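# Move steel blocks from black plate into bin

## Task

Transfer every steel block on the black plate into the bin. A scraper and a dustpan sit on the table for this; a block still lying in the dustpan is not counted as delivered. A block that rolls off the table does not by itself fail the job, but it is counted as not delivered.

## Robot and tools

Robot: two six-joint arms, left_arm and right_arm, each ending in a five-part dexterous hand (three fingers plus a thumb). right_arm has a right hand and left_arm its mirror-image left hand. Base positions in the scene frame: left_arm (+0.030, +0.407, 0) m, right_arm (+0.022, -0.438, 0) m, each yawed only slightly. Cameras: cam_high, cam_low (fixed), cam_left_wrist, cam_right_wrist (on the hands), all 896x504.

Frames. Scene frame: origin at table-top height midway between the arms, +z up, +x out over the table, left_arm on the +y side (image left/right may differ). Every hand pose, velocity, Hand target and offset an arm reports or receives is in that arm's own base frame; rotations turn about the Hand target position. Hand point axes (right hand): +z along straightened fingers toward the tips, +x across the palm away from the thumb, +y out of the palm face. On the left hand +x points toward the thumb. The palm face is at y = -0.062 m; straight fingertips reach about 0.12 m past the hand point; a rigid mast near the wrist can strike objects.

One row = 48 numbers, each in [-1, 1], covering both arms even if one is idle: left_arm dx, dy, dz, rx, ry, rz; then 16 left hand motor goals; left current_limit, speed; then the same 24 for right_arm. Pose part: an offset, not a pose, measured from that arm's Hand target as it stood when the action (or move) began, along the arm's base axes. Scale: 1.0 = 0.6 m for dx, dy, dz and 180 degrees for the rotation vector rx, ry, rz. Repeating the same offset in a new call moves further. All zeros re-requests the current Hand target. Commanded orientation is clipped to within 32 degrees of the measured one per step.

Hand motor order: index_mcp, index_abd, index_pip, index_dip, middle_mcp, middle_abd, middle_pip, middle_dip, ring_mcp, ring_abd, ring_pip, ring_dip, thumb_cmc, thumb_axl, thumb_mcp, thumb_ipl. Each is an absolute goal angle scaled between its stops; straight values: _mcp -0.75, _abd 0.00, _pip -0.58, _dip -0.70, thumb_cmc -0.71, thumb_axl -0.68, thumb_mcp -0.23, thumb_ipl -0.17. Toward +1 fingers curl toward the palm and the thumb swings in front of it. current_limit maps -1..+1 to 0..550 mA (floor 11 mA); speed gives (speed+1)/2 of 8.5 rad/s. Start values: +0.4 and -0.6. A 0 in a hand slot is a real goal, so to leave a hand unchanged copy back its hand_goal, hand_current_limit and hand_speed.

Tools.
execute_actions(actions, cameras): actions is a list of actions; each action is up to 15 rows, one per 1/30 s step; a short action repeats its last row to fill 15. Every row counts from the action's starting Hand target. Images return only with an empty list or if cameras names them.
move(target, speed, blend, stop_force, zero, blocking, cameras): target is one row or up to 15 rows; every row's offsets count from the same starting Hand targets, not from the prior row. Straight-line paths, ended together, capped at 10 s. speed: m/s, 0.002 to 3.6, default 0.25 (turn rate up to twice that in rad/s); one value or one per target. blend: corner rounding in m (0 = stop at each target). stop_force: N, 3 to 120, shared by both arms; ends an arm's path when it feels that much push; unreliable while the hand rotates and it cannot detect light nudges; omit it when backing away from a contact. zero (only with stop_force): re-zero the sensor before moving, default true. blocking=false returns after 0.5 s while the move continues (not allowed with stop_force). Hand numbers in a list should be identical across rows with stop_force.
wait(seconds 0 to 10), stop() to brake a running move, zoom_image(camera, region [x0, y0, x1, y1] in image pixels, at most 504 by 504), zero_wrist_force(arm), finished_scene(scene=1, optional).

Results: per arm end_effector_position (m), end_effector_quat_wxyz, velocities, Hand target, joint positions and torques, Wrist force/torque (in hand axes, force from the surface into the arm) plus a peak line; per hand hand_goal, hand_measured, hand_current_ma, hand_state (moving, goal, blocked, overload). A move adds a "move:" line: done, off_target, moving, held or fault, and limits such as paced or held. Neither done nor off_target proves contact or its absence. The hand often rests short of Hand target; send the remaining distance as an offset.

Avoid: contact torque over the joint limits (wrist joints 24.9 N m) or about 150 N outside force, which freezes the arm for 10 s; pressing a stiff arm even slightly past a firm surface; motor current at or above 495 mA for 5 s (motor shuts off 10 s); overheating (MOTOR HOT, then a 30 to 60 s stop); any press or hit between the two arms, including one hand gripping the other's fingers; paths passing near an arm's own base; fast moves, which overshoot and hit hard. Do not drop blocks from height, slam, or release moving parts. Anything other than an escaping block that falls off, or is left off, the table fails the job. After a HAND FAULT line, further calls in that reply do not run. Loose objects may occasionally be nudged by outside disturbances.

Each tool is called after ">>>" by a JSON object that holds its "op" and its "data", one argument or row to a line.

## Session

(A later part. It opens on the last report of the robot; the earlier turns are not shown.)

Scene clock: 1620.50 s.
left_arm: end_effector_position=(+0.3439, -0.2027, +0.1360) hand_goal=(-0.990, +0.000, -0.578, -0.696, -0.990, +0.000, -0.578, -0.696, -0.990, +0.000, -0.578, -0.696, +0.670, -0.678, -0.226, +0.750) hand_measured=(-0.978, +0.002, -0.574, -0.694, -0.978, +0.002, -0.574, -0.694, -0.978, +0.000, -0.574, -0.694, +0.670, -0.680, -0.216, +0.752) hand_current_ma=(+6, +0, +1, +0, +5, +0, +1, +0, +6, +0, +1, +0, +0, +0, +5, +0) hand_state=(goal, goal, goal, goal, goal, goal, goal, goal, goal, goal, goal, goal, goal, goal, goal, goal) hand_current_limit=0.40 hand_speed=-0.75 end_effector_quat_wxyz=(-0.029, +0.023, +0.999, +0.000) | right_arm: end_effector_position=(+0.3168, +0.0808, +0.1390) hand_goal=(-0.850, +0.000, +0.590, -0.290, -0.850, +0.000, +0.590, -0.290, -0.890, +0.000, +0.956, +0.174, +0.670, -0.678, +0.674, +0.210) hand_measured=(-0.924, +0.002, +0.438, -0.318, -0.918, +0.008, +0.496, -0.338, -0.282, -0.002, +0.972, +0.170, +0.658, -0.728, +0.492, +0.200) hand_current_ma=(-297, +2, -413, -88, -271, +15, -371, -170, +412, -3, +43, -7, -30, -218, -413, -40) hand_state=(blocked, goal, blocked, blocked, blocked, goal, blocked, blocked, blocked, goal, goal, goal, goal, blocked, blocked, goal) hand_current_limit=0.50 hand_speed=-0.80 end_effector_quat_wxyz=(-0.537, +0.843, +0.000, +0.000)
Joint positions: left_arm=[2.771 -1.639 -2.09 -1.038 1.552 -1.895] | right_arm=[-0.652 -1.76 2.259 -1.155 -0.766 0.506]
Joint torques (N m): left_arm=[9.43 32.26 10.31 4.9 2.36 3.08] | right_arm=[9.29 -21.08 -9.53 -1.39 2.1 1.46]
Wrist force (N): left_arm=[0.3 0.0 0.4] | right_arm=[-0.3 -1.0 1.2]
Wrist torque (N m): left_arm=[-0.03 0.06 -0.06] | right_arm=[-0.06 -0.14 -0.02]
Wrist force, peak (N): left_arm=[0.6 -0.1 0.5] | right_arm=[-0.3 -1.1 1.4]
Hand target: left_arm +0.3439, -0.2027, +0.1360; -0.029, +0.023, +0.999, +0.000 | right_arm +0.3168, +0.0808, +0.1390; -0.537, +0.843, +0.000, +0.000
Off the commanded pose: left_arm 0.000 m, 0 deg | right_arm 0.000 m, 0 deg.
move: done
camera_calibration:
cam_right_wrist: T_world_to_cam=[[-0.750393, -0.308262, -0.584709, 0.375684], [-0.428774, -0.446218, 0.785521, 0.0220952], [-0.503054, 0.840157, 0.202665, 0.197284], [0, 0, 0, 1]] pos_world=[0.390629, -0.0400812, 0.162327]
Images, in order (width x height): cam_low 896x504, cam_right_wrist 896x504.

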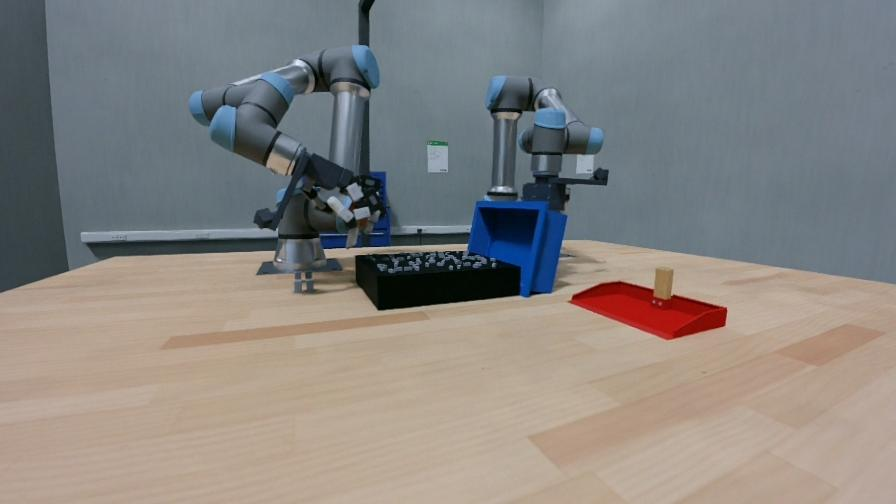

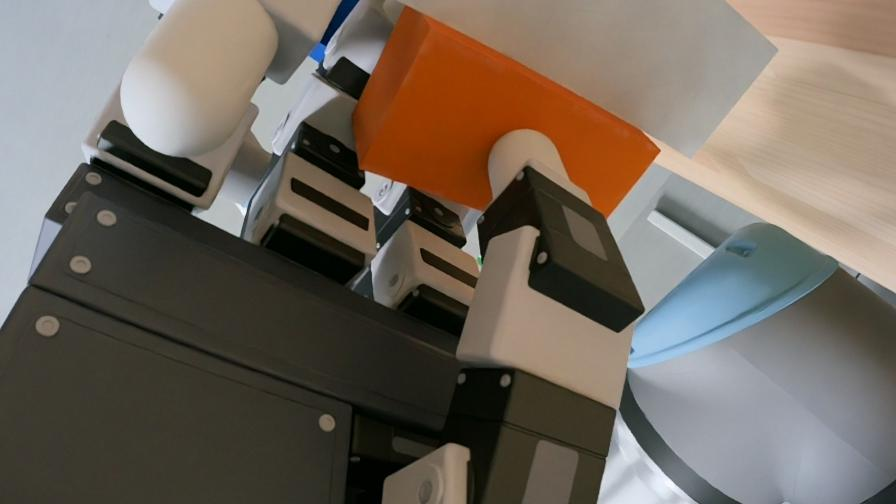

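>>> {"op": "zoom_image", "data": {
  "camera": "cam_low",
  "region": [300, 160, 420, 260]
}}

>>> {"op": "execute_actions", "data": {
  "actions": [],
  "cameras": ["cam_high"]
}}

>>> {"op": "zoom_image", "data": {
  "camera": "cam_high",
  "region": [260, 170, 380, 280]
}}

Scaled by 4.200 from the camera's 896x504 image, which has a finer 1280x720 frame.

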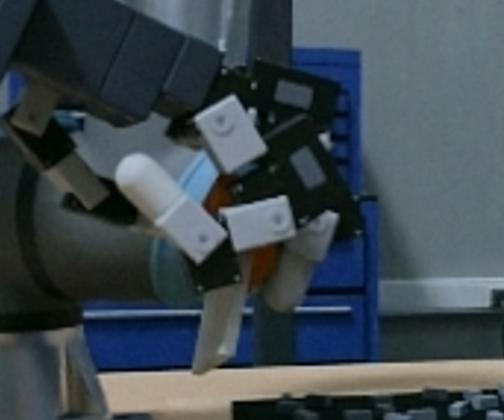

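Scene clock: 1634.70 s.
left_arm: end_effector_position=(+0.3439, -0.2027, +0.1360) hand_goal=(-0.990, +0.000, -0.578, -0.696, -0.990, +0.000, -0.578, -0.696, -0.990, +0.000, -0.578, -0.696, +0.670, -0.678, -0.226, +0.750) hand_measured=(-0.978, +0.002, -0.574, -0.694, -0.978, +0.002, -0.574, -0.694, -0.978, +0.000, -0.574, -0.694, +0.670, -0.680, -0.216, +0.752) hand_current_ma=(+6, +0, +1, +0, +5, +0, +1, +0, +6, +0, +1, +0, +0, +0, +5, +0) hand_state=(goal, goal, goal, goal, goal, goal, goal, goal, goal, goal, goal, goal, goal, goal, goal, goal) hand_current_limit=0.40 hand_speed=-0.75 end_effector_quat_wxyz=(-0.029, +0.023, +0.999, +0.000) | right_arm: end_effector_position=(+0.3168, +0.0808, +0.1390) hand_goal=(-0.850, +0.000, +0.590, -0.290, -0.850, +0.000, +0.590, -0.290, -0.890, +0.000, +0.956, +0.174, +0.670, -0.678, +0.674, +0.210) hand_measured=(-0.924, +0.002, +0.438, -0.318, -0.918, +0.008, +0.496, -0.338, -0.282, -0.002, +0.972, +0.170, +0.658, -0.728, +0.492, +0.200) hand_current_ma=(-297, +2, -412, -88, -271, +15, -371, -170, +412, -3, +43, -7, -30, -218, -413, -40) hand_state=(blocked, goal, blocked, blocked, blocked, goal, blocked, blocked, blocked, goal, goal, goal, goal, blocked, blocked, goal) hand_current_limit=0.50 hand_speed=-0.80 end_effector_quat_wxyz=(-0.537, +0.843, +0.000, +0.000)
Joint positions: left_arm=[2.771 -1.639 -2.09 -1.038 1.552 -1.895] | right_arm=[-0.652 -1.76 2.259 -1.155 -0.766 0.506]
Joint velocities: within noise
Joint torques (N m): left_arm=[10.29 31.67 10.45 4.9 2.22 3.13] | right_arm=[8.8 -20.96 -9.79 -1.52 2.02 1.26]
Motor temperatures (°C): left_arm=[30 36 32 30 39 36] | right_arm=[30 34 35 42 38 38]
Wrist force (N): left_arm=[0.4 0.3 0.4] | right_arm=[-0.6 -0.9 1.1]
Wrist torque (N m): left_arm=[0.00 0.04 -0.05] | right_arm=[-0.03 -0.09 -0.05]
Wrist force, peak (N): left_arm=[0.5 0.0 0.5] | right_arm=[-0.5 -1.0 1.3]
Hand target: left_arm +0.3439, -0.2027, +0.1360; -0.029, +0.023, +0.999, +0.000 | right_arm +0.3168, +0.0808, +0.1390; -0.537, +0.843, +0.000, +0.000
Off the commanded pose: left_arm 0.000 m, 0 deg | right_arm 0.000 m, 0 deg.
Images, in order (width x height): cam_high 896x504.

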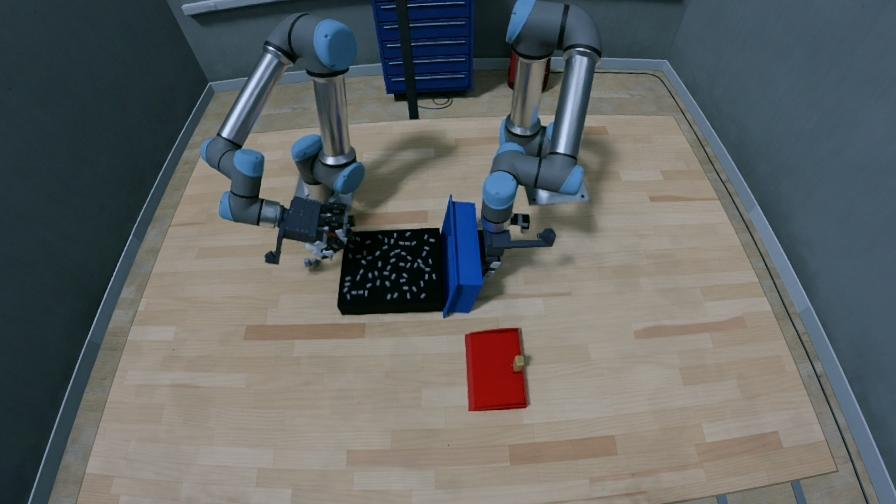

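Scaled by 4.200 from the camera's 896x504 image, which has a finer 1280x720 frame.

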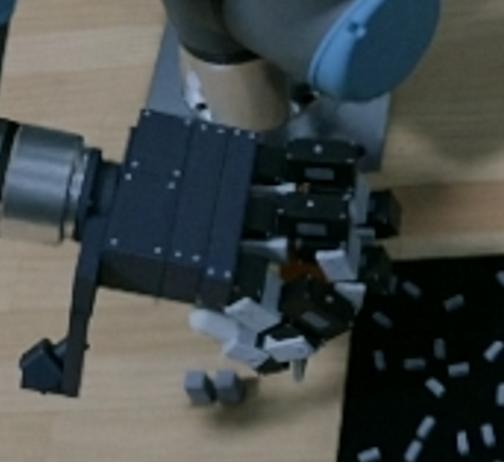

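>>> {"op": "move", "data": {
  "target": [
    [0,0,0,0,0,0,-0.99,0,-0.577,-0.696,-0.99,0,-0.577,-0.696,-0.99,0,-0.577,-0.696,0.671,-0.678,-0.225,0.751,0.4,-0.75,0,0,0,0,0,0,-0.849,0,0.591,-0.29,-0.849,0,0.591,-0.29,0.1,0,0.956,0.03,0.671,-0.678,0.674,0.211,0.5,-0.8],
    [0,0,0,0,0,0,-0.99,0,-0.577,-0.696,-0.99,0,-0.577,-0.696,-0.99,0,-0.577,-0.696,0.671,-0.678,-0.225,0.751,0.4,-0.75,0,0,0,0,0,0,-0.849,0,0.591,-0.29,-0.849,0,0.591,-0.29,0.1,0,-0.3,-0.5,0.671,-0.678,0.674,0.211,0.5,-0.8],
    [0,0,0,0,0,0,-0.99,0,-0.577,-0.696,-0.99,0,-0.577,-0.696,-0.99,0,-0.577,-0.696,0.671,-0.678,-0.225,0.751,0.4,-0.75,0,0,0,0,0,0,-0.849,0,0.591,-0.29,-0.849,0,0.591,-0.29,0.1,0.5,-0.3,-0.5,0.671,-0.678,0.674,0.211,0.5,-0.8]
  ],
  "cameras": ["cam_low","cam_right_wrist"],
  "speed": 0.08
}}

>>> {"op": "zoom_image", "data": {
  "camera": "cam_low",
  "region": [300, 160, 420, 260]
}}

Scene clock: 1659.77 s.
left_arm: end_effector_position=(+0.3439, -0.2027, +0.1360) hand_goal=(-0.990, +0.000, -0.578, -0.696, -0.990, +0.000, -0.578, -0.696, -0.990, +0.000, -0.578, -0.696, +0.670, -0.678, -0.226, +0.750) hand_measured=(-0.978, +0.002, -0.574, -0.694, -0.978, +0.002, -0.574, -0.694, -0.978, +0.000, -0.574, -0.694, +0.670, -0.680, -0.216, +0.752) hand_current_ma=(+6, +0, +1, +0, +5, +0, +1, +0, +6, +0, +1, +0, +0, +0, +5, +0) hand_state=(goal, goal, goal, goal, goal, goal, goal, goal, goal, goal, goal, goal, goal, goal, goal, goal) hand_current_limit=0.40 hand_speed=-0.75 end_effector_quat_wxyz=(-0.029, +0.023, +0.999, +0.000) | right_arm: end_effector_position=(+0.3168, +0.0808, +0.1390) hand_goal=(-0.850, +0.000, +0.590, -0.290, -0.850, +0.000, +0.590, -0.290, +0.100, +0.500, -0.300, -0.500, +0.670, -0.678, +0.674, +0.210) hand_measured=(-0.922, +0.008, +0.438, -0.318, -0.912, +0.004, +0.512, -0.328, +0.104, +0.492, -0.298, -0.498, +0.656, -0.730, +0.496, +0.200) hand_current_ma=(-296, +16, -413, -90, -245, +8, -301, -130, +10, -18, +5, +5, -39, -231, -413, -38) hand_state=(blocked, goal, blocked, blocked, blocked, goal, blocked, blocked, goal, goal, goal, goal, goal, blocked, blocked, goal) hand_current_limit=0.50 hand_speed=-0.80 end_effector_quat_wxyz=(-0.537, +0.843, +0.000, +0.000)
Joint positions: left_arm=[2.771 -1.639 -2.09 -1.038 1.552 -1.895] | right_arm=[-0.652 -1.76 2.259 -1.155 -0.766 0.506]
Joint torques (N m): left_arm=[10.2 30.28 10.84 4.83 2.31 3.07] | right_arm=[8.13 -20.54 -10.41 -1.09 1.96 0.93]
Wrist force (N): left_arm=[0.3 -0.1 0.3] | right_arm=[-0.5 -1.0 1.1]
Wrist torque (N m): left_arm=[-0.04 0.06 -0.06] | right_arm=[-0.04 -0.11 -0.03]
Wrist force, peak (N): left_arm=[0.4 -0.1 0.7] | right_arm=[-0.6 -1.1 1.4]
Hand target: left_arm +0.3439, -0.2027, +0.1360; -0.029, +0.023, +0.999, +0.000 | right_arm +0.3168, +0.0808, +0.1390; -0.537, +0.843, +0.000, +0.000
Off the commanded pose: left_arm 0.000 m, 0 deg | right_arm 0.000 m, 0 deg.
move: done
camera_calibration:
cam_right_wrist: T_world_to_cam=[[-0.750393, -0.308262, -0.584709, 0.375684], [-0.428774, -0.446218, 0.785521, 0.0220952], [-0.503054, 0.840157, 0.202665, 0.197284], [0, 0, 0, 1]] pos_world=[0.390629, -0.0400812, 0.162327]
Images, in order (width x height): cam_low 896x504, cam_right_wrist 896x504.

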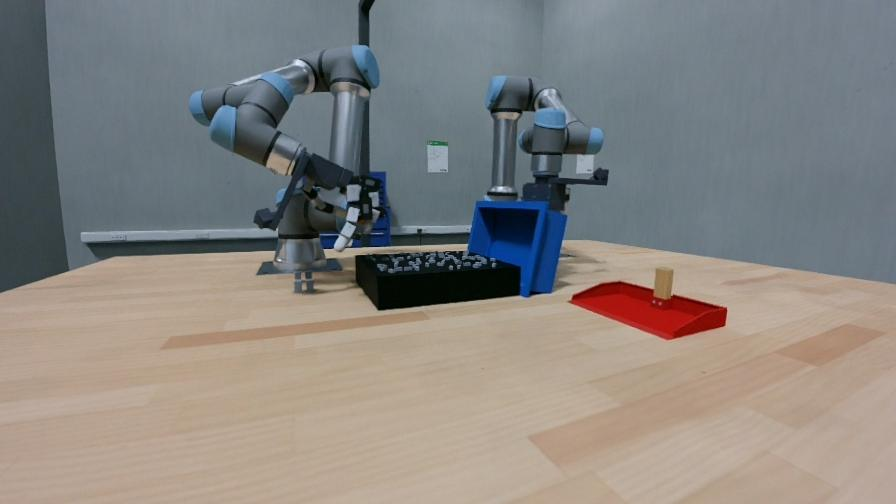

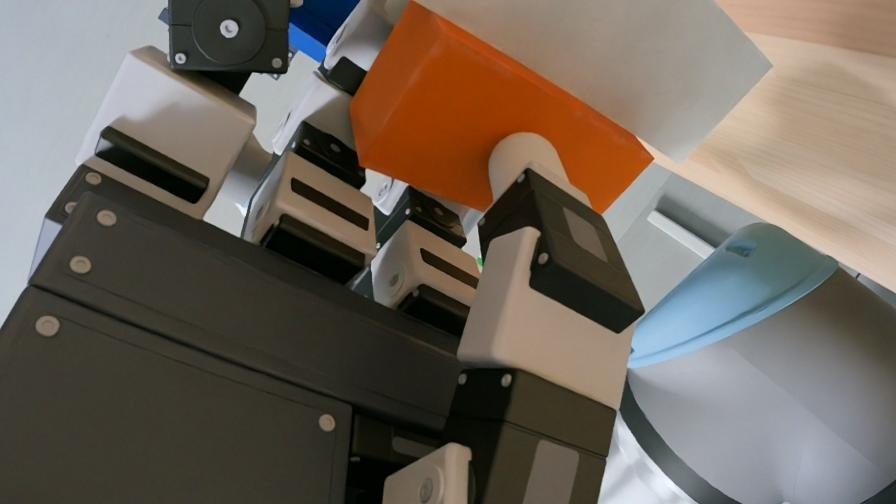

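Scaled by 4.200 from the camera's 896x504 image, which has a finer 1280x720 frame.

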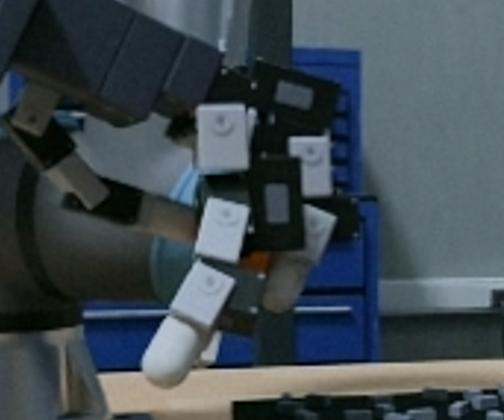

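>>> {"op": "move", "data": {
  "target": [
    [0,0,0,0,0,0,-0.99,0,-0.577,-0.696,-0.99,0,-0.577,-0.696,-0.99,0,-0.577,-0.696,0.671,-0.678,-0.225,0.751,0.4,-0.75,0,0,0,0,0,0,-0.849,0,0.591,-0.29,-0.849,0,0.591,-0.29,0.1,0.5,-0.55,-0.68,0.671,-0.678,0.674,0.211,0.5,-0.8],
    [0,0,0,0,0,0,-0.99,0,-0.577,-0.696,-0.99,0,-0.577,-0.696,-0.99,0,-0.577,-0.696,0.671,-0.678,-0.225,0.751,0.4,-0.75,0,0,0,0,0,0,-0.849,0,0.591,-0.29,-0.849,0,0.591,-0.29,-0.89,0.5,-0.55,-0.68,0.671,-0.678,0.674,0.211,0.5,-0.8]
  ],
  "cameras": ["cam_low","cam_right_wrist"],
  "speed": 0.08
}}

>>> {"op": "zoom_image", "data": {
  "camera": "cam_low",
  "region": [300, 160, 420, 260]
}}

Scene clock: 1669.60 s.
left_arm: end_effector_position=(+0.3439, -0.2027, +0.1360) hand_goal=(-0.990, +0.000, -0.578, -0.696, -0.990, +0.000, -0.578, -0.696, -0.990, +0.000, -0.578, -0.696, +0.670, -0.678, -0.226, +0.750) hand_measured=(-0.978, +0.002, -0.574, -0.694, -0.978, +0.002, -0.574, -0.694, -0.978, +0.000, -0.574, -0.694, +0.670, -0.680, -0.216, +0.752) hand_current_ma=(+6, +0, +1, +0, +5, +0, +1, +0, +6, +0, +1, +0, +0, +0, +5, +0) hand_state=(goal, goal, goal, goal, goal, goal, goal, goal, goal, goal, goal, goal, goal, goal, goal, goal) hand_current_limit=0.40 hand_speed=-0.75 end_effector_quat_wxyz=(-0.029, +0.023, +0.999, +0.000) | right_arm: end_effector_position=(+0.3168, +0.0808, +0.1390) hand_goal=(-0.850, +0.000, +0.590, -0.290, -0.850, +0.000, +0.590, -0.290, -0.890, +0.500, -0.550, -0.680, +0.670, -0.678, +0.674, +0.210) hand_measured=(-0.922, +0.008, +0.438, -0.318, -0.912, +0.004, +0.512, -0.328, -0.870, +0.496, -0.546, -0.678, +0.656, -0.730, +0.496, +0.200) hand_current_ma=(-296, +16, -413, -90, -245, +8, -301, -130, +66, -10, +8, +6, -39, -231, -412, -38) hand_state=(blocked, goal, blocked, blocked, blocked, goal, blocked, blocked, blocked, goal, goal, goal, goal, blocked, blocked, goal) hand_current_limit=0.50 hand_speed=-0.80 end_effector_quat_wxyz=(-0.537, +0.843, +0.000, +0.000)
Joint positions: left_arm=[2.771 -1.639 -2.09 -1.038 1.552 -1.895] | right_arm=[-0.652 -1.76 2.259 -1.155 -0.766 0.506]
Joint torques (N m): left_arm=[9.37 30.41 11.01 4.7 2.26 2.92] | right_arm=[7.55 -19.29 -13.09 0.84 1.84 1.05]
Wrist force (N): left_arm=[0.5 0.1 0.2] | right_arm=[-0.3 -0.8 1.2]
Wrist torque (N m): left_arm=[0.00 0.03 -0.04] | right_arm=[-0.06 -0.14 -0.01]
Wrist force, peak (N): left_arm=[0.6 0.0 0.5] | right_arm=[-0.6 -1.1 1.4]
Hand target: left_arm +0.3439, -0.2027, +0.1360; -0.029, +0.023, +0.999, +0.000 | right_arm +0.3168, +0.0808, +0.1390; -0.537, +0.843, +0.000, +0.000
Off the commanded pose: left_arm 0.000 m, 0 deg | right_arm 0.000 m, 0 deg.
move: done
camera_calibration:
cam_right_wrist: T_world_to_cam=[[-0.750393, -0.308262, -0.584709, 0.375684], [-0.428774, -0.446218, 0.785521, 0.0220952], [-0.503054, 0.840157, 0.202665, 0.197284], [0, 0, 0, 1]] pos_world=[0.390629, -0.0400812, 0.162327]
Images, in order (width x height): cam_low 896x504, cam_right_wrist 896x504.

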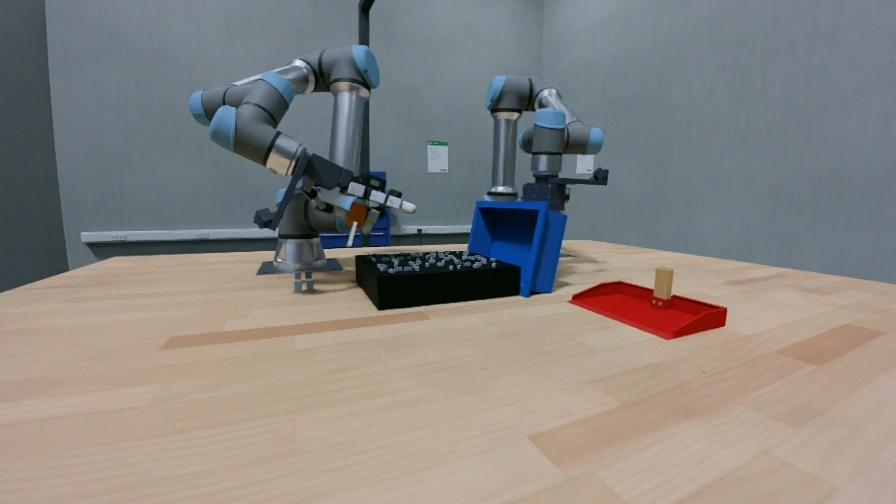

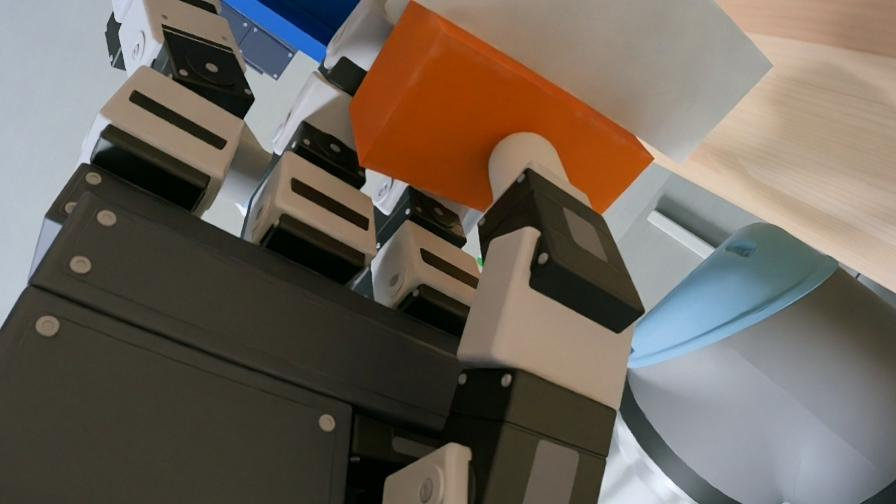

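Scaled by 4.200 from the camera's 896x504 image, which has a finer 1280x720 frame.

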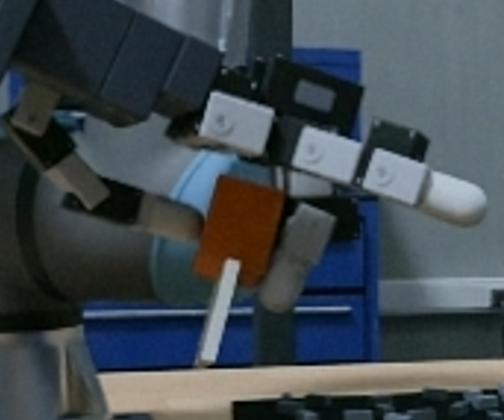

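>>> {"op": "move", "data": {
  "target": [
    [0,0,0,0,0,0,-0.99,0,-0.577,-0.696,-0.99,0,-0.577,-0.696,-0.99,0,-0.577,-0.696,0.671,-0.678,-0.225,0.751,0.4,-0.75,0,0,0.05,0,0,0,-0.849,0,0.591,-0.29,-0.849,0,0.591,-0.29,-0.89,0,-0.55,-0.68,0.671,-0.678,0.674,0.211,0.5,-0.8],
    [0,0,0,0,0,0,-0.99,0,-0.577,-0.696,-0.99,0,-0.577,-0.696,-0.99,0,-0.577,-0.696,0.671,-0.678,-0.225,0.751,0.4,-0.75,0.467,0,0.05,0,0,0,-0.849,0,0.591,-0.29,-0.849,0,0.591,-0.29,-0.89,0,0.3,-0.29,0.671,-0.678,0.674,0.211,0.5,-0.8],
    [0,0,0,0,0,0,-0.99,0,-0.577,-0.696,-0.99,0,-0.577,-0.696,-0.99,0,-0.577,-0.696,0.671,-0.678,-0.225,0.751,0.4,-0.75,0.467,0,-0.13,0,0,0,-0.849,0,0.591,-0.29,-0.849,0,0.591,-0.29,-0.89,0,0.3,-0.29,0.671,-0.678,0.674,0.211,0.5,-0.8]
  ],
  "cameras": ["cam_low","cam_high","cam_right_wrist"],
  "speed": 0.12
}}

>>> {"op": "zoom_image", "data": {
  "camera": "cam_low",
  "region": [200, 160, 420, 320]
}}

>>> {"op": "zoom_image", "data": {
  "camera": "cam_high",
  "region": [260, 260, 420, 400]
}}

Scene clock: 1718.13 s.
left_arm: end_effector_position=(+0.3439, -0.2027, +0.1360) hand_goal=(-0.990, +0.000, -0.578, -0.696, -0.990, +0.000, -0.578, -0.696, -0.990, +0.000, -0.578, -0.696, +0.670, -0.678, -0.226, +0.750) hand_measured=(-0.978, +0.002, -0.574, -0.694, -0.978, +0.002, -0.574, -0.694, -0.978, +0.000, -0.574, -0.694, +0.670, -0.680, -0.216, +0.752) hand_current_ma=(+6, +0, +1, +0, +5, +0, +1, +0, +6, +0, +1, +0, +0, +0, +5, +0) hand_state=(goal, goal, goal, goal, goal, goal, goal, goal, goal, goal, goal, goal, goal, goal, goal, goal) hand_current_limit=0.40 hand_speed=-0.75 end_effector_quat_wxyz=(-0.029, +0.023, +0.999, +0.000) | right_arm: end_effector_position=(+0.5970, +0.0808, +0.0611) hand_goal=(-0.850, +0.000, +0.590, -0.290, -0.850, +0.000, +0.590, -0.290, -0.890, +0.000, +0.300, -0.290, +0.670, -0.678, +0.674, +0.210) hand_measured=(-0.922, +0.008, +0.448, -0.318, -0.912, +0.012, +0.512, -0.328, -0.872, +0.004, +0.298, -0.292, +0.662, -0.728, +0.496, +0.206) hand_current_ma=(-296, +16, -413, -90, -245, +28, -301, -130, +55, +6, -4, -6, -20, -226, -413, -9) hand_state=(blocked, goal, blocked, blocked, blocked, goal, blocked, blocked, goal, goal, goal, goal, goal, blocked, blocked, goal) hand_current_limit=0.50 hand_speed=-0.80 end_effector_quat_wxyz=(-0.537, +0.843, +0.000, +0.000)
Joint positions: left_arm=[2.771 -1.639 -2.09 -1.038 1.552 -1.895] | right_arm=[-0.361 -1.035 1.671 -1.558 -0.558 0.842]
Joint torques (N m): left_arm=[9 30.14 10.77 4.52 2.15 2.96] | right_arm=[11.84 -35.88 -7.76 -2.52 3.21 1.51]
Wrist force (N): left_arm=[0.4 0.0 0.5] | right_arm=[-0.4 -1.0 -2.0]
Wrist torque (N m): left_arm=[-0.04 0.04 -0.05] | right_arm=[-0.11 -0.37 -0.05]
Wrist force, peak (N): left_arm=[0.5 0.1 0.7] | right_arm=[-0.2 -1.6 -2.3]
Hand target: left_arm +0.3439, -0.2027, +0.1360; -0.029, +0.023, +0.999, +0.000 | right_arm +0.5970, +0.0808, +0.0610; -0.537, +0.843, +0.000, +0.000
Off the commanded pose: left_arm 0.000 m, 0 deg | right_arm 0.000 m, 0 deg.
move: done
camera_calibration:
cam_right_wrist: T_world_to_cam=[[-0.750376, -0.308203, -0.584762, 0.540332], [-0.428853, -0.446203, 0.785486, 0.203564], [-0.503011, 0.840187, 0.202646, 0.354022], [0, 0, 0, 1]] pos_world=[0.670829, -0.0400818, 0.0843276]
Images, in order (width x height): cam_high 896x504, cam_low 896x504, cam_right_wrist 896x504.

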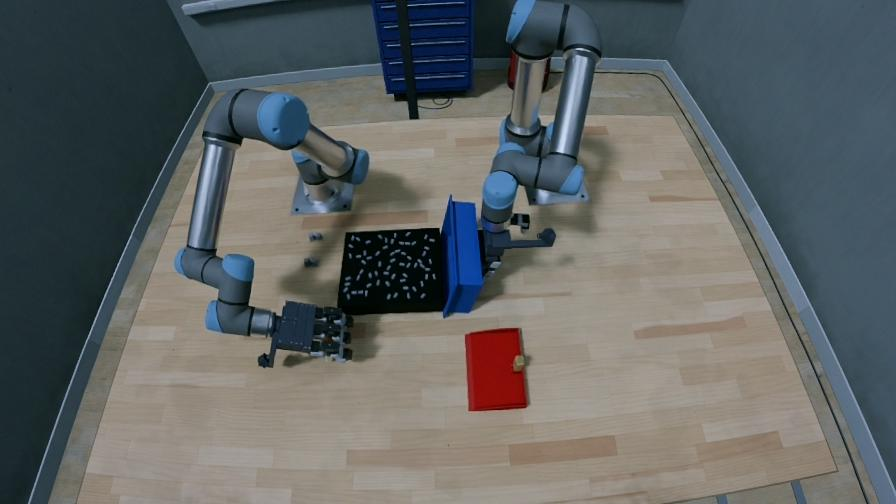

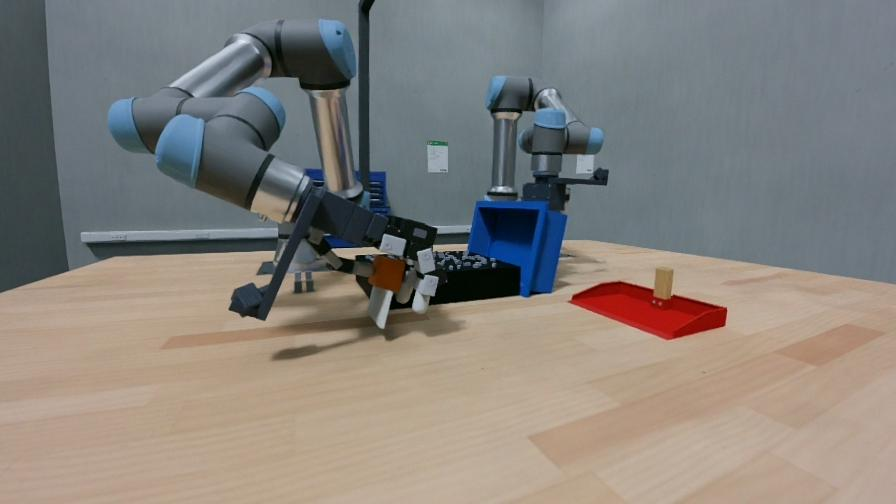

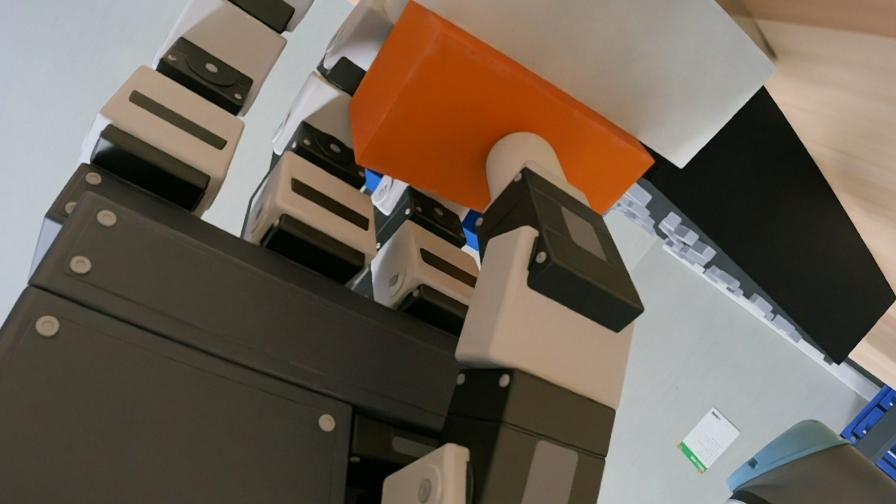

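Scaled by 2.291 from the camera's 896x504 image, which has a finer 1280x720 frame.

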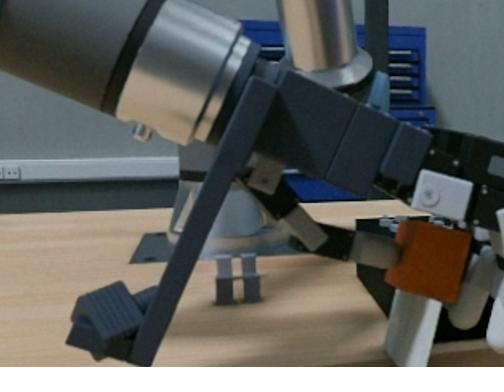

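Scaled by 3.150 from the camera's 896x504 image, which has a finer 1280x720 frame.

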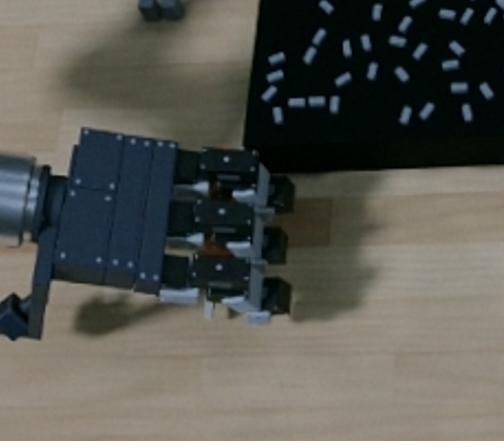

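>>> {"op": "move", "data": {
  "target": [0,0,0,0,0,0,-0.99,0,-0.577,-0.696,-0.99,0,-0.577,-0.696,-0.99,0,-0.577,-0.696,0.671,-0.678,-0.225,0.751,0.4,-0.75,0,-0.04,-0.015,0,0,0,-0.849,0,0.5,-0.29,-0.849,0,0.55,-0.29,-0.89,0,0.3,-0.29,0.671,-0.678,0.54,0.211,-0.2,-0.8],
  "cameras": ["cam_low","cam_high","cam_right_wrist"],
  "speed": 0.02,
  "stop_force": 15
}}

>>> {"op": "zoom_image", "data": {
  "camera": "cam_low",
  "region": [300, 190, 460, 350]
}}

Scene clock: 1733.60 s.
left_arm: end_effector_position=(+0.3439, -0.2027, +0.1360) hand_goal=(-0.990, +0.000, -0.578, -0.696, -0.990, +0.000, -0.578, -0.696, -0.990, +0.000, -0.578, -0.696, +0.670, -0.678, -0.226, +0.750) hand_measured=(-0.978, +0.002, -0.574, -0.694, -0.978, +0.002, -0.574, -0.694, -0.978, +0.000, -0.574, -0.694, +0.670, -0.680, -0.216, +0.752) hand_current_ma=(+6, +0, +1, +0, +5, +0, +1, +0, +6, +0, +1, +0, +0, +0, +5, +0) hand_state=(goal, goal, goal, goal, goal, goal, goal, goal, goal, goal, goal, goal, goal, goal, goal, goal) hand_current_limit=0.40 hand_speed=-0.75 end_effector_quat_wxyz=(-0.029, +0.023, +0.999, +0.000) | right_arm: end_effector_position=(+0.5970, +0.0568, +0.0520) hand_goal=(-0.850, +0.000, +0.500, -0.290, -0.850, +0.000, +0.550, -0.290, -0.890, +0.000, +0.300, -0.290, +0.670, -0.678, +0.540, +0.210) hand_measured=(-0.950, +0.012, +0.446, -0.304, -0.898, +0.004, +0.498, -0.326, -0.872, +0.004, +0.298, -0.292, +0.660, -0.728, +0.488, +0.218) hand_current_ma=(-220, +30, -195, -38, -183, +8, -180, -118, +55, +6, -4, -6, -27, -220, -220, +26) hand_state=(blocked, goal, blocked, goal, blocked, goal, blocked, blocked, goal, goal, goal, goal, goal, blocked, blocked, goal) hand_current_limit=-0.20 hand_speed=-0.80 end_effector_quat_wxyz=(-0.537, +0.843, +0.000, +0.000)
Joint positions: left_arm=[2.771 -1.639 -2.09 -1.038 1.552 -1.895] | right_arm=[-0.397 -1.015 1.653 -1.517 -0.581 0.789]
Joint torques (N m): left_arm=[8.65 30.21 11.82 4.56 2.21 3.1] | right_arm=[-13.42 -34.74 -23.32 0.13 -0.44 -2.07]
Wrist force (N): left_arm=[0.3 -0.1 0.3] | right_arm=[0.0 -4.3 0.0]
Wrist torque (N m): left_arm=[-0.05 0.05 -0.05] | right_arm=[-0.01 -0.19 0.41]
Wrist force, peak (N): left_arm=[0.4 0.0 0.7] | right_arm=[-0.1 -4.4 -0.1]
Hand target: left_arm +0.3439, -0.2027, +0.1360; -0.029, +0.023, +0.999, +0.000 | right_arm +0.5970, +0.0568, +0.0520; -0.537, +0.843, +0.000, +0.000
Off the commanded pose: left_arm 0.000 m, 0 deg | right_arm 0.000 m, 0 deg.
move: done
camera_calibration:
cam_right_wrist: T_world_to_cam=[[-0.750393, -0.308262, -0.584709, 0.527676], [-0.428774, -0.446218, 0.785521, 0.199869], [-0.503054, 0.840157, 0.202665, 0.376035], [0, 0, 0, 1]] pos_world=[0.670829, -0.0640812, 0.075327]
Images, in order (width x height): cam_high 896x504, cam_low 896x504, cam_right_wrist 896x504.

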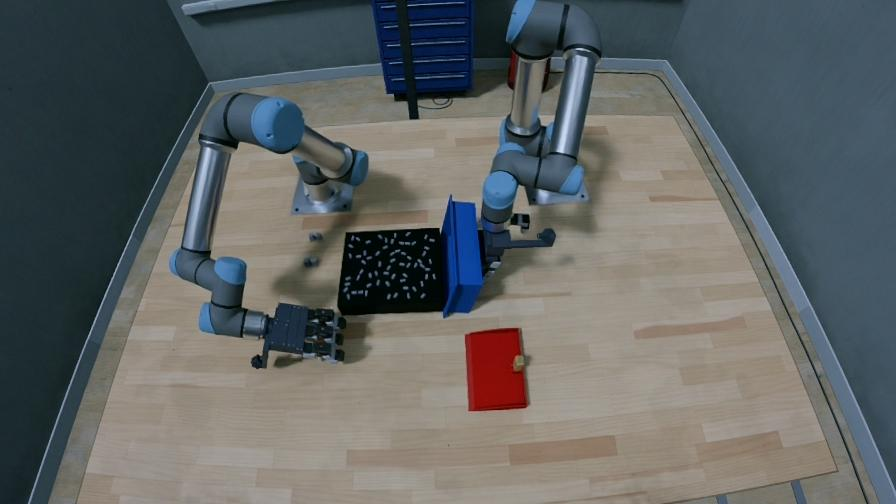

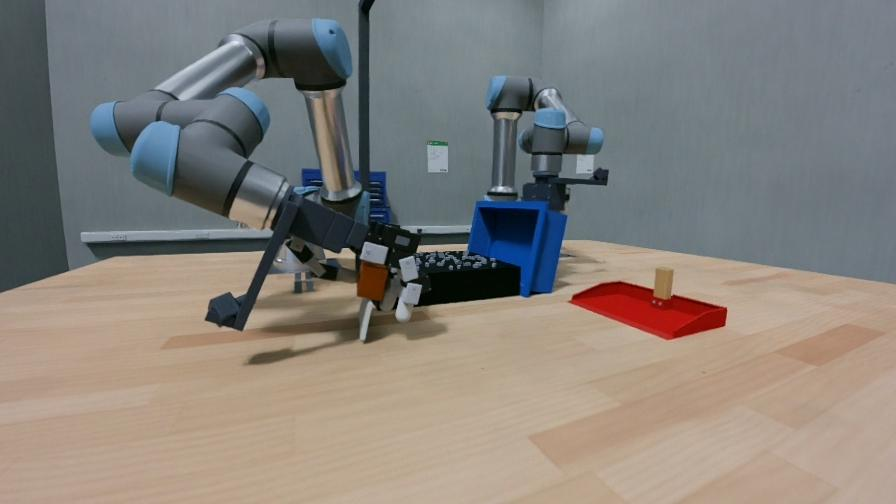

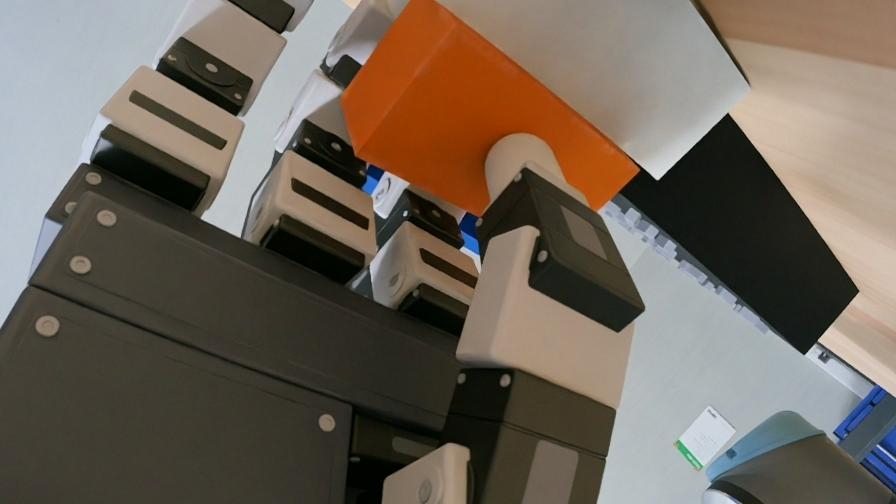

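Scaled by 3.150 from the camera's 896x504 image, which has a finer 1280x720 frame.

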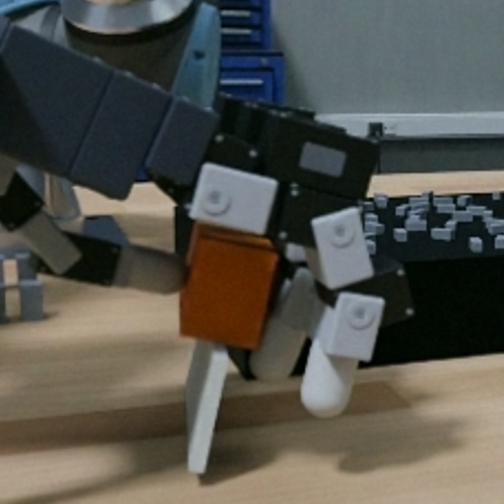

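>>> {"op": "move", "data": {
  "target": [0,0,0,0,0,0,-0.99,0,-0.577,-0.696,-0.99,0,-0.577,-0.696,-0.99,0,-0.577,-0.696,0.671,-0.678,-0.225,0.751,0.4,-0.75,0,-0.035,-0.007,0,0,0,-0.849,0,0.5,-0.29,-0.849,0,0.55,-0.29,-0.89,0,0.3,-0.29,0.671,-0.678,0.54,0.211,-0.2,-0.8],
  "cameras": ["cam_low","cam_high","cam_right_wrist"],
  "speed": 0.02,
  "stop_force": 15
}}

>>> {"op": "zoom_image", "data": {
  "camera": "cam_low",
  "region": [280, 190, 440, 350]
}}

Scene clock: 1744.87 s.
left_arm: end_effector_position=(+0.3439, -0.2027, +0.1360) hand_goal=(-0.990, +0.000, -0.578, -0.696, -0.990, +0.000, -0.578, -0.696, -0.990, +0.000, -0.578, -0.696, +0.670, -0.678, -0.226, +0.750) hand_measured=(-0.978, +0.002, -0.574, -0.694, -0.978, +0.002, -0.574, -0.694, -0.978, +0.000, -0.574, -0.694, +0.670, -0.680, -0.216, +0.752) hand_current_ma=(+6, +0, +1, +0, +5, +0, +1, +0, +6, +0, +1, +0, +0, +0, +5, +0) hand_state=(goal, goal, goal, goal, goal, goal, goal, goal, goal, goal, goal, goal, goal, goal, goal, goal) hand_current_limit=0.40 hand_speed=-0.75 end_effector_quat_wxyz=(-0.029, +0.023, +0.999, +0.000) | right_arm: end_effector_position=(+0.5970, +0.0358, +0.0478) hand_goal=(-0.850, +0.000, +0.500, -0.290, -0.850, +0.000, +0.550, -0.290, -0.890, +0.000, +0.300, -0.290, +0.670, -0.678, +0.540, +0.210) hand_measured=(-0.966, +0.014, +0.446, -0.304, -0.898, +0.004, +0.498, -0.326, -0.872, +0.004, +0.298, -0.292, +0.660, -0.728, +0.488, +0.218) hand_current_ma=(-220, +31, -195, -38, -183, +6, -184, -118, +55, +6, -4, -6, -27, -220, -220, +26) hand_state=(blocked, goal, blocked, goal, blocked, goal, blocked, blocked, goal, goal, goal, goal, goal, blocked, blocked, goal) hand_current_limit=-0.20 hand_speed=-0.80 end_effector_quat_wxyz=(-0.537, +0.843, +0.000, +0.000)
Joint positions: left_arm=[2.771 -1.639 -2.09 -1.038 1.552 -1.895] | right_arm=[-0.428 -1 1.633 -1.476 -0.601 0.747]
Joint torques (N m): left_arm=[8.31 29.11 10.69 4.57 2.15 3.17] | right_arm=[-13.46 -34.53 -23.6 0.18 -0.52 -2.13]
Wrist force (N): left_arm=[0.5 0.0 0.3] | right_arm=[-0.2 -4.5 0.3]
Wrist torque (N m): left_arm=[-0.04 0.03 -0.03] | right_arm=[-0.01 -0.21 0.38]
Wrist force, peak (N): left_arm=[0.5 0.0 0.7] | right_arm=[-0.2 -4.7 0.2]
Hand target: left_arm +0.3439, -0.2027, +0.1360; -0.029, +0.023, +0.999, +0.000 | right_arm +0.5970, +0.0358, +0.0478; -0.537, +0.843, +0.000, +0.000
Off the commanded pose: left_arm 0.000 m, 0 deg | right_arm 0.000 m, 0 deg.
move: done
camera_calibration:
cam_right_wrist: T_world_to_cam=[[-0.750393, -0.308262, -0.584709, 0.518747], [-0.428774, -0.446218, 0.785521, 0.193797], [-0.503054, 0.840157, 0.202665, 0.39453], [0, 0, 0, 1]] pos_world=[0.670829, -0.0850812, 0.071127]
Images, in order (width x height): cam_high 896x504, cam_low 896x504, cam_right_wrist 896x504.

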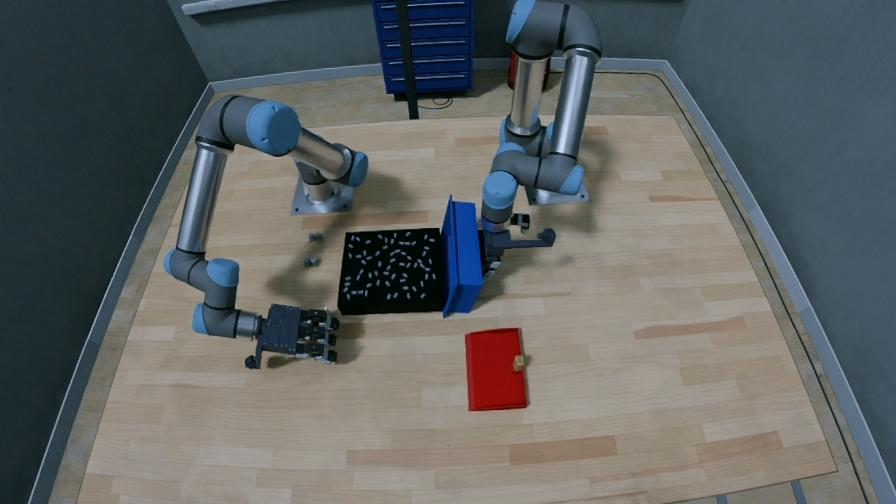

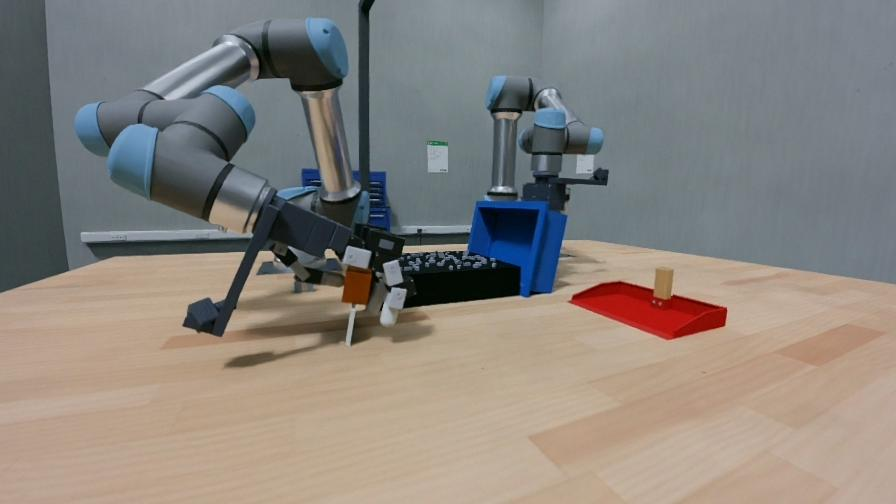

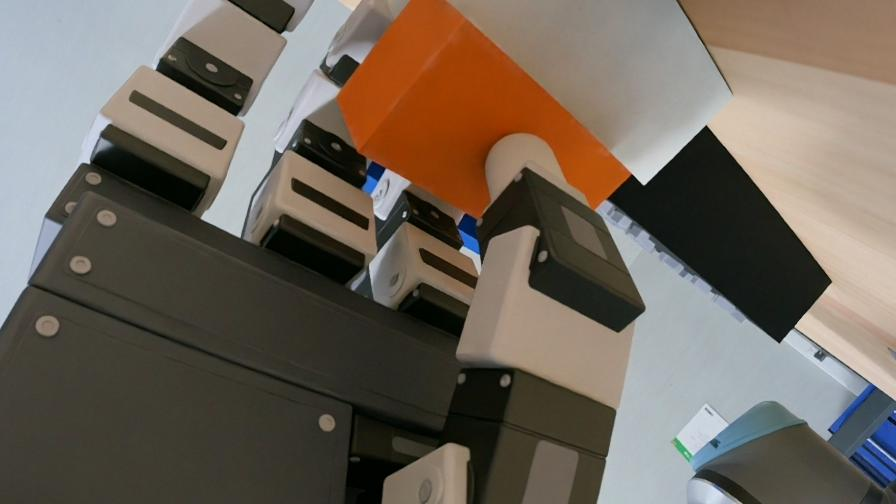

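Scaled by 3.150 from the camera's 896x504 image, which has a finer 1280x720 frame.

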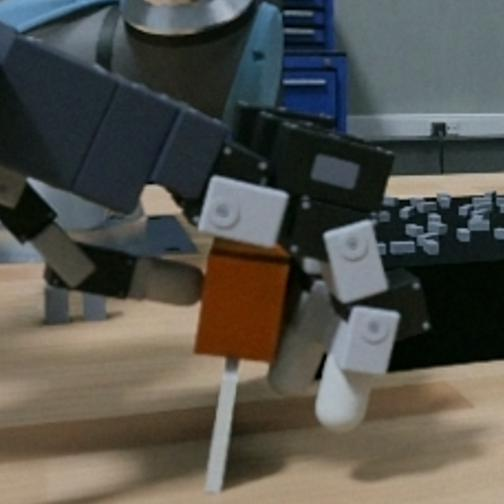

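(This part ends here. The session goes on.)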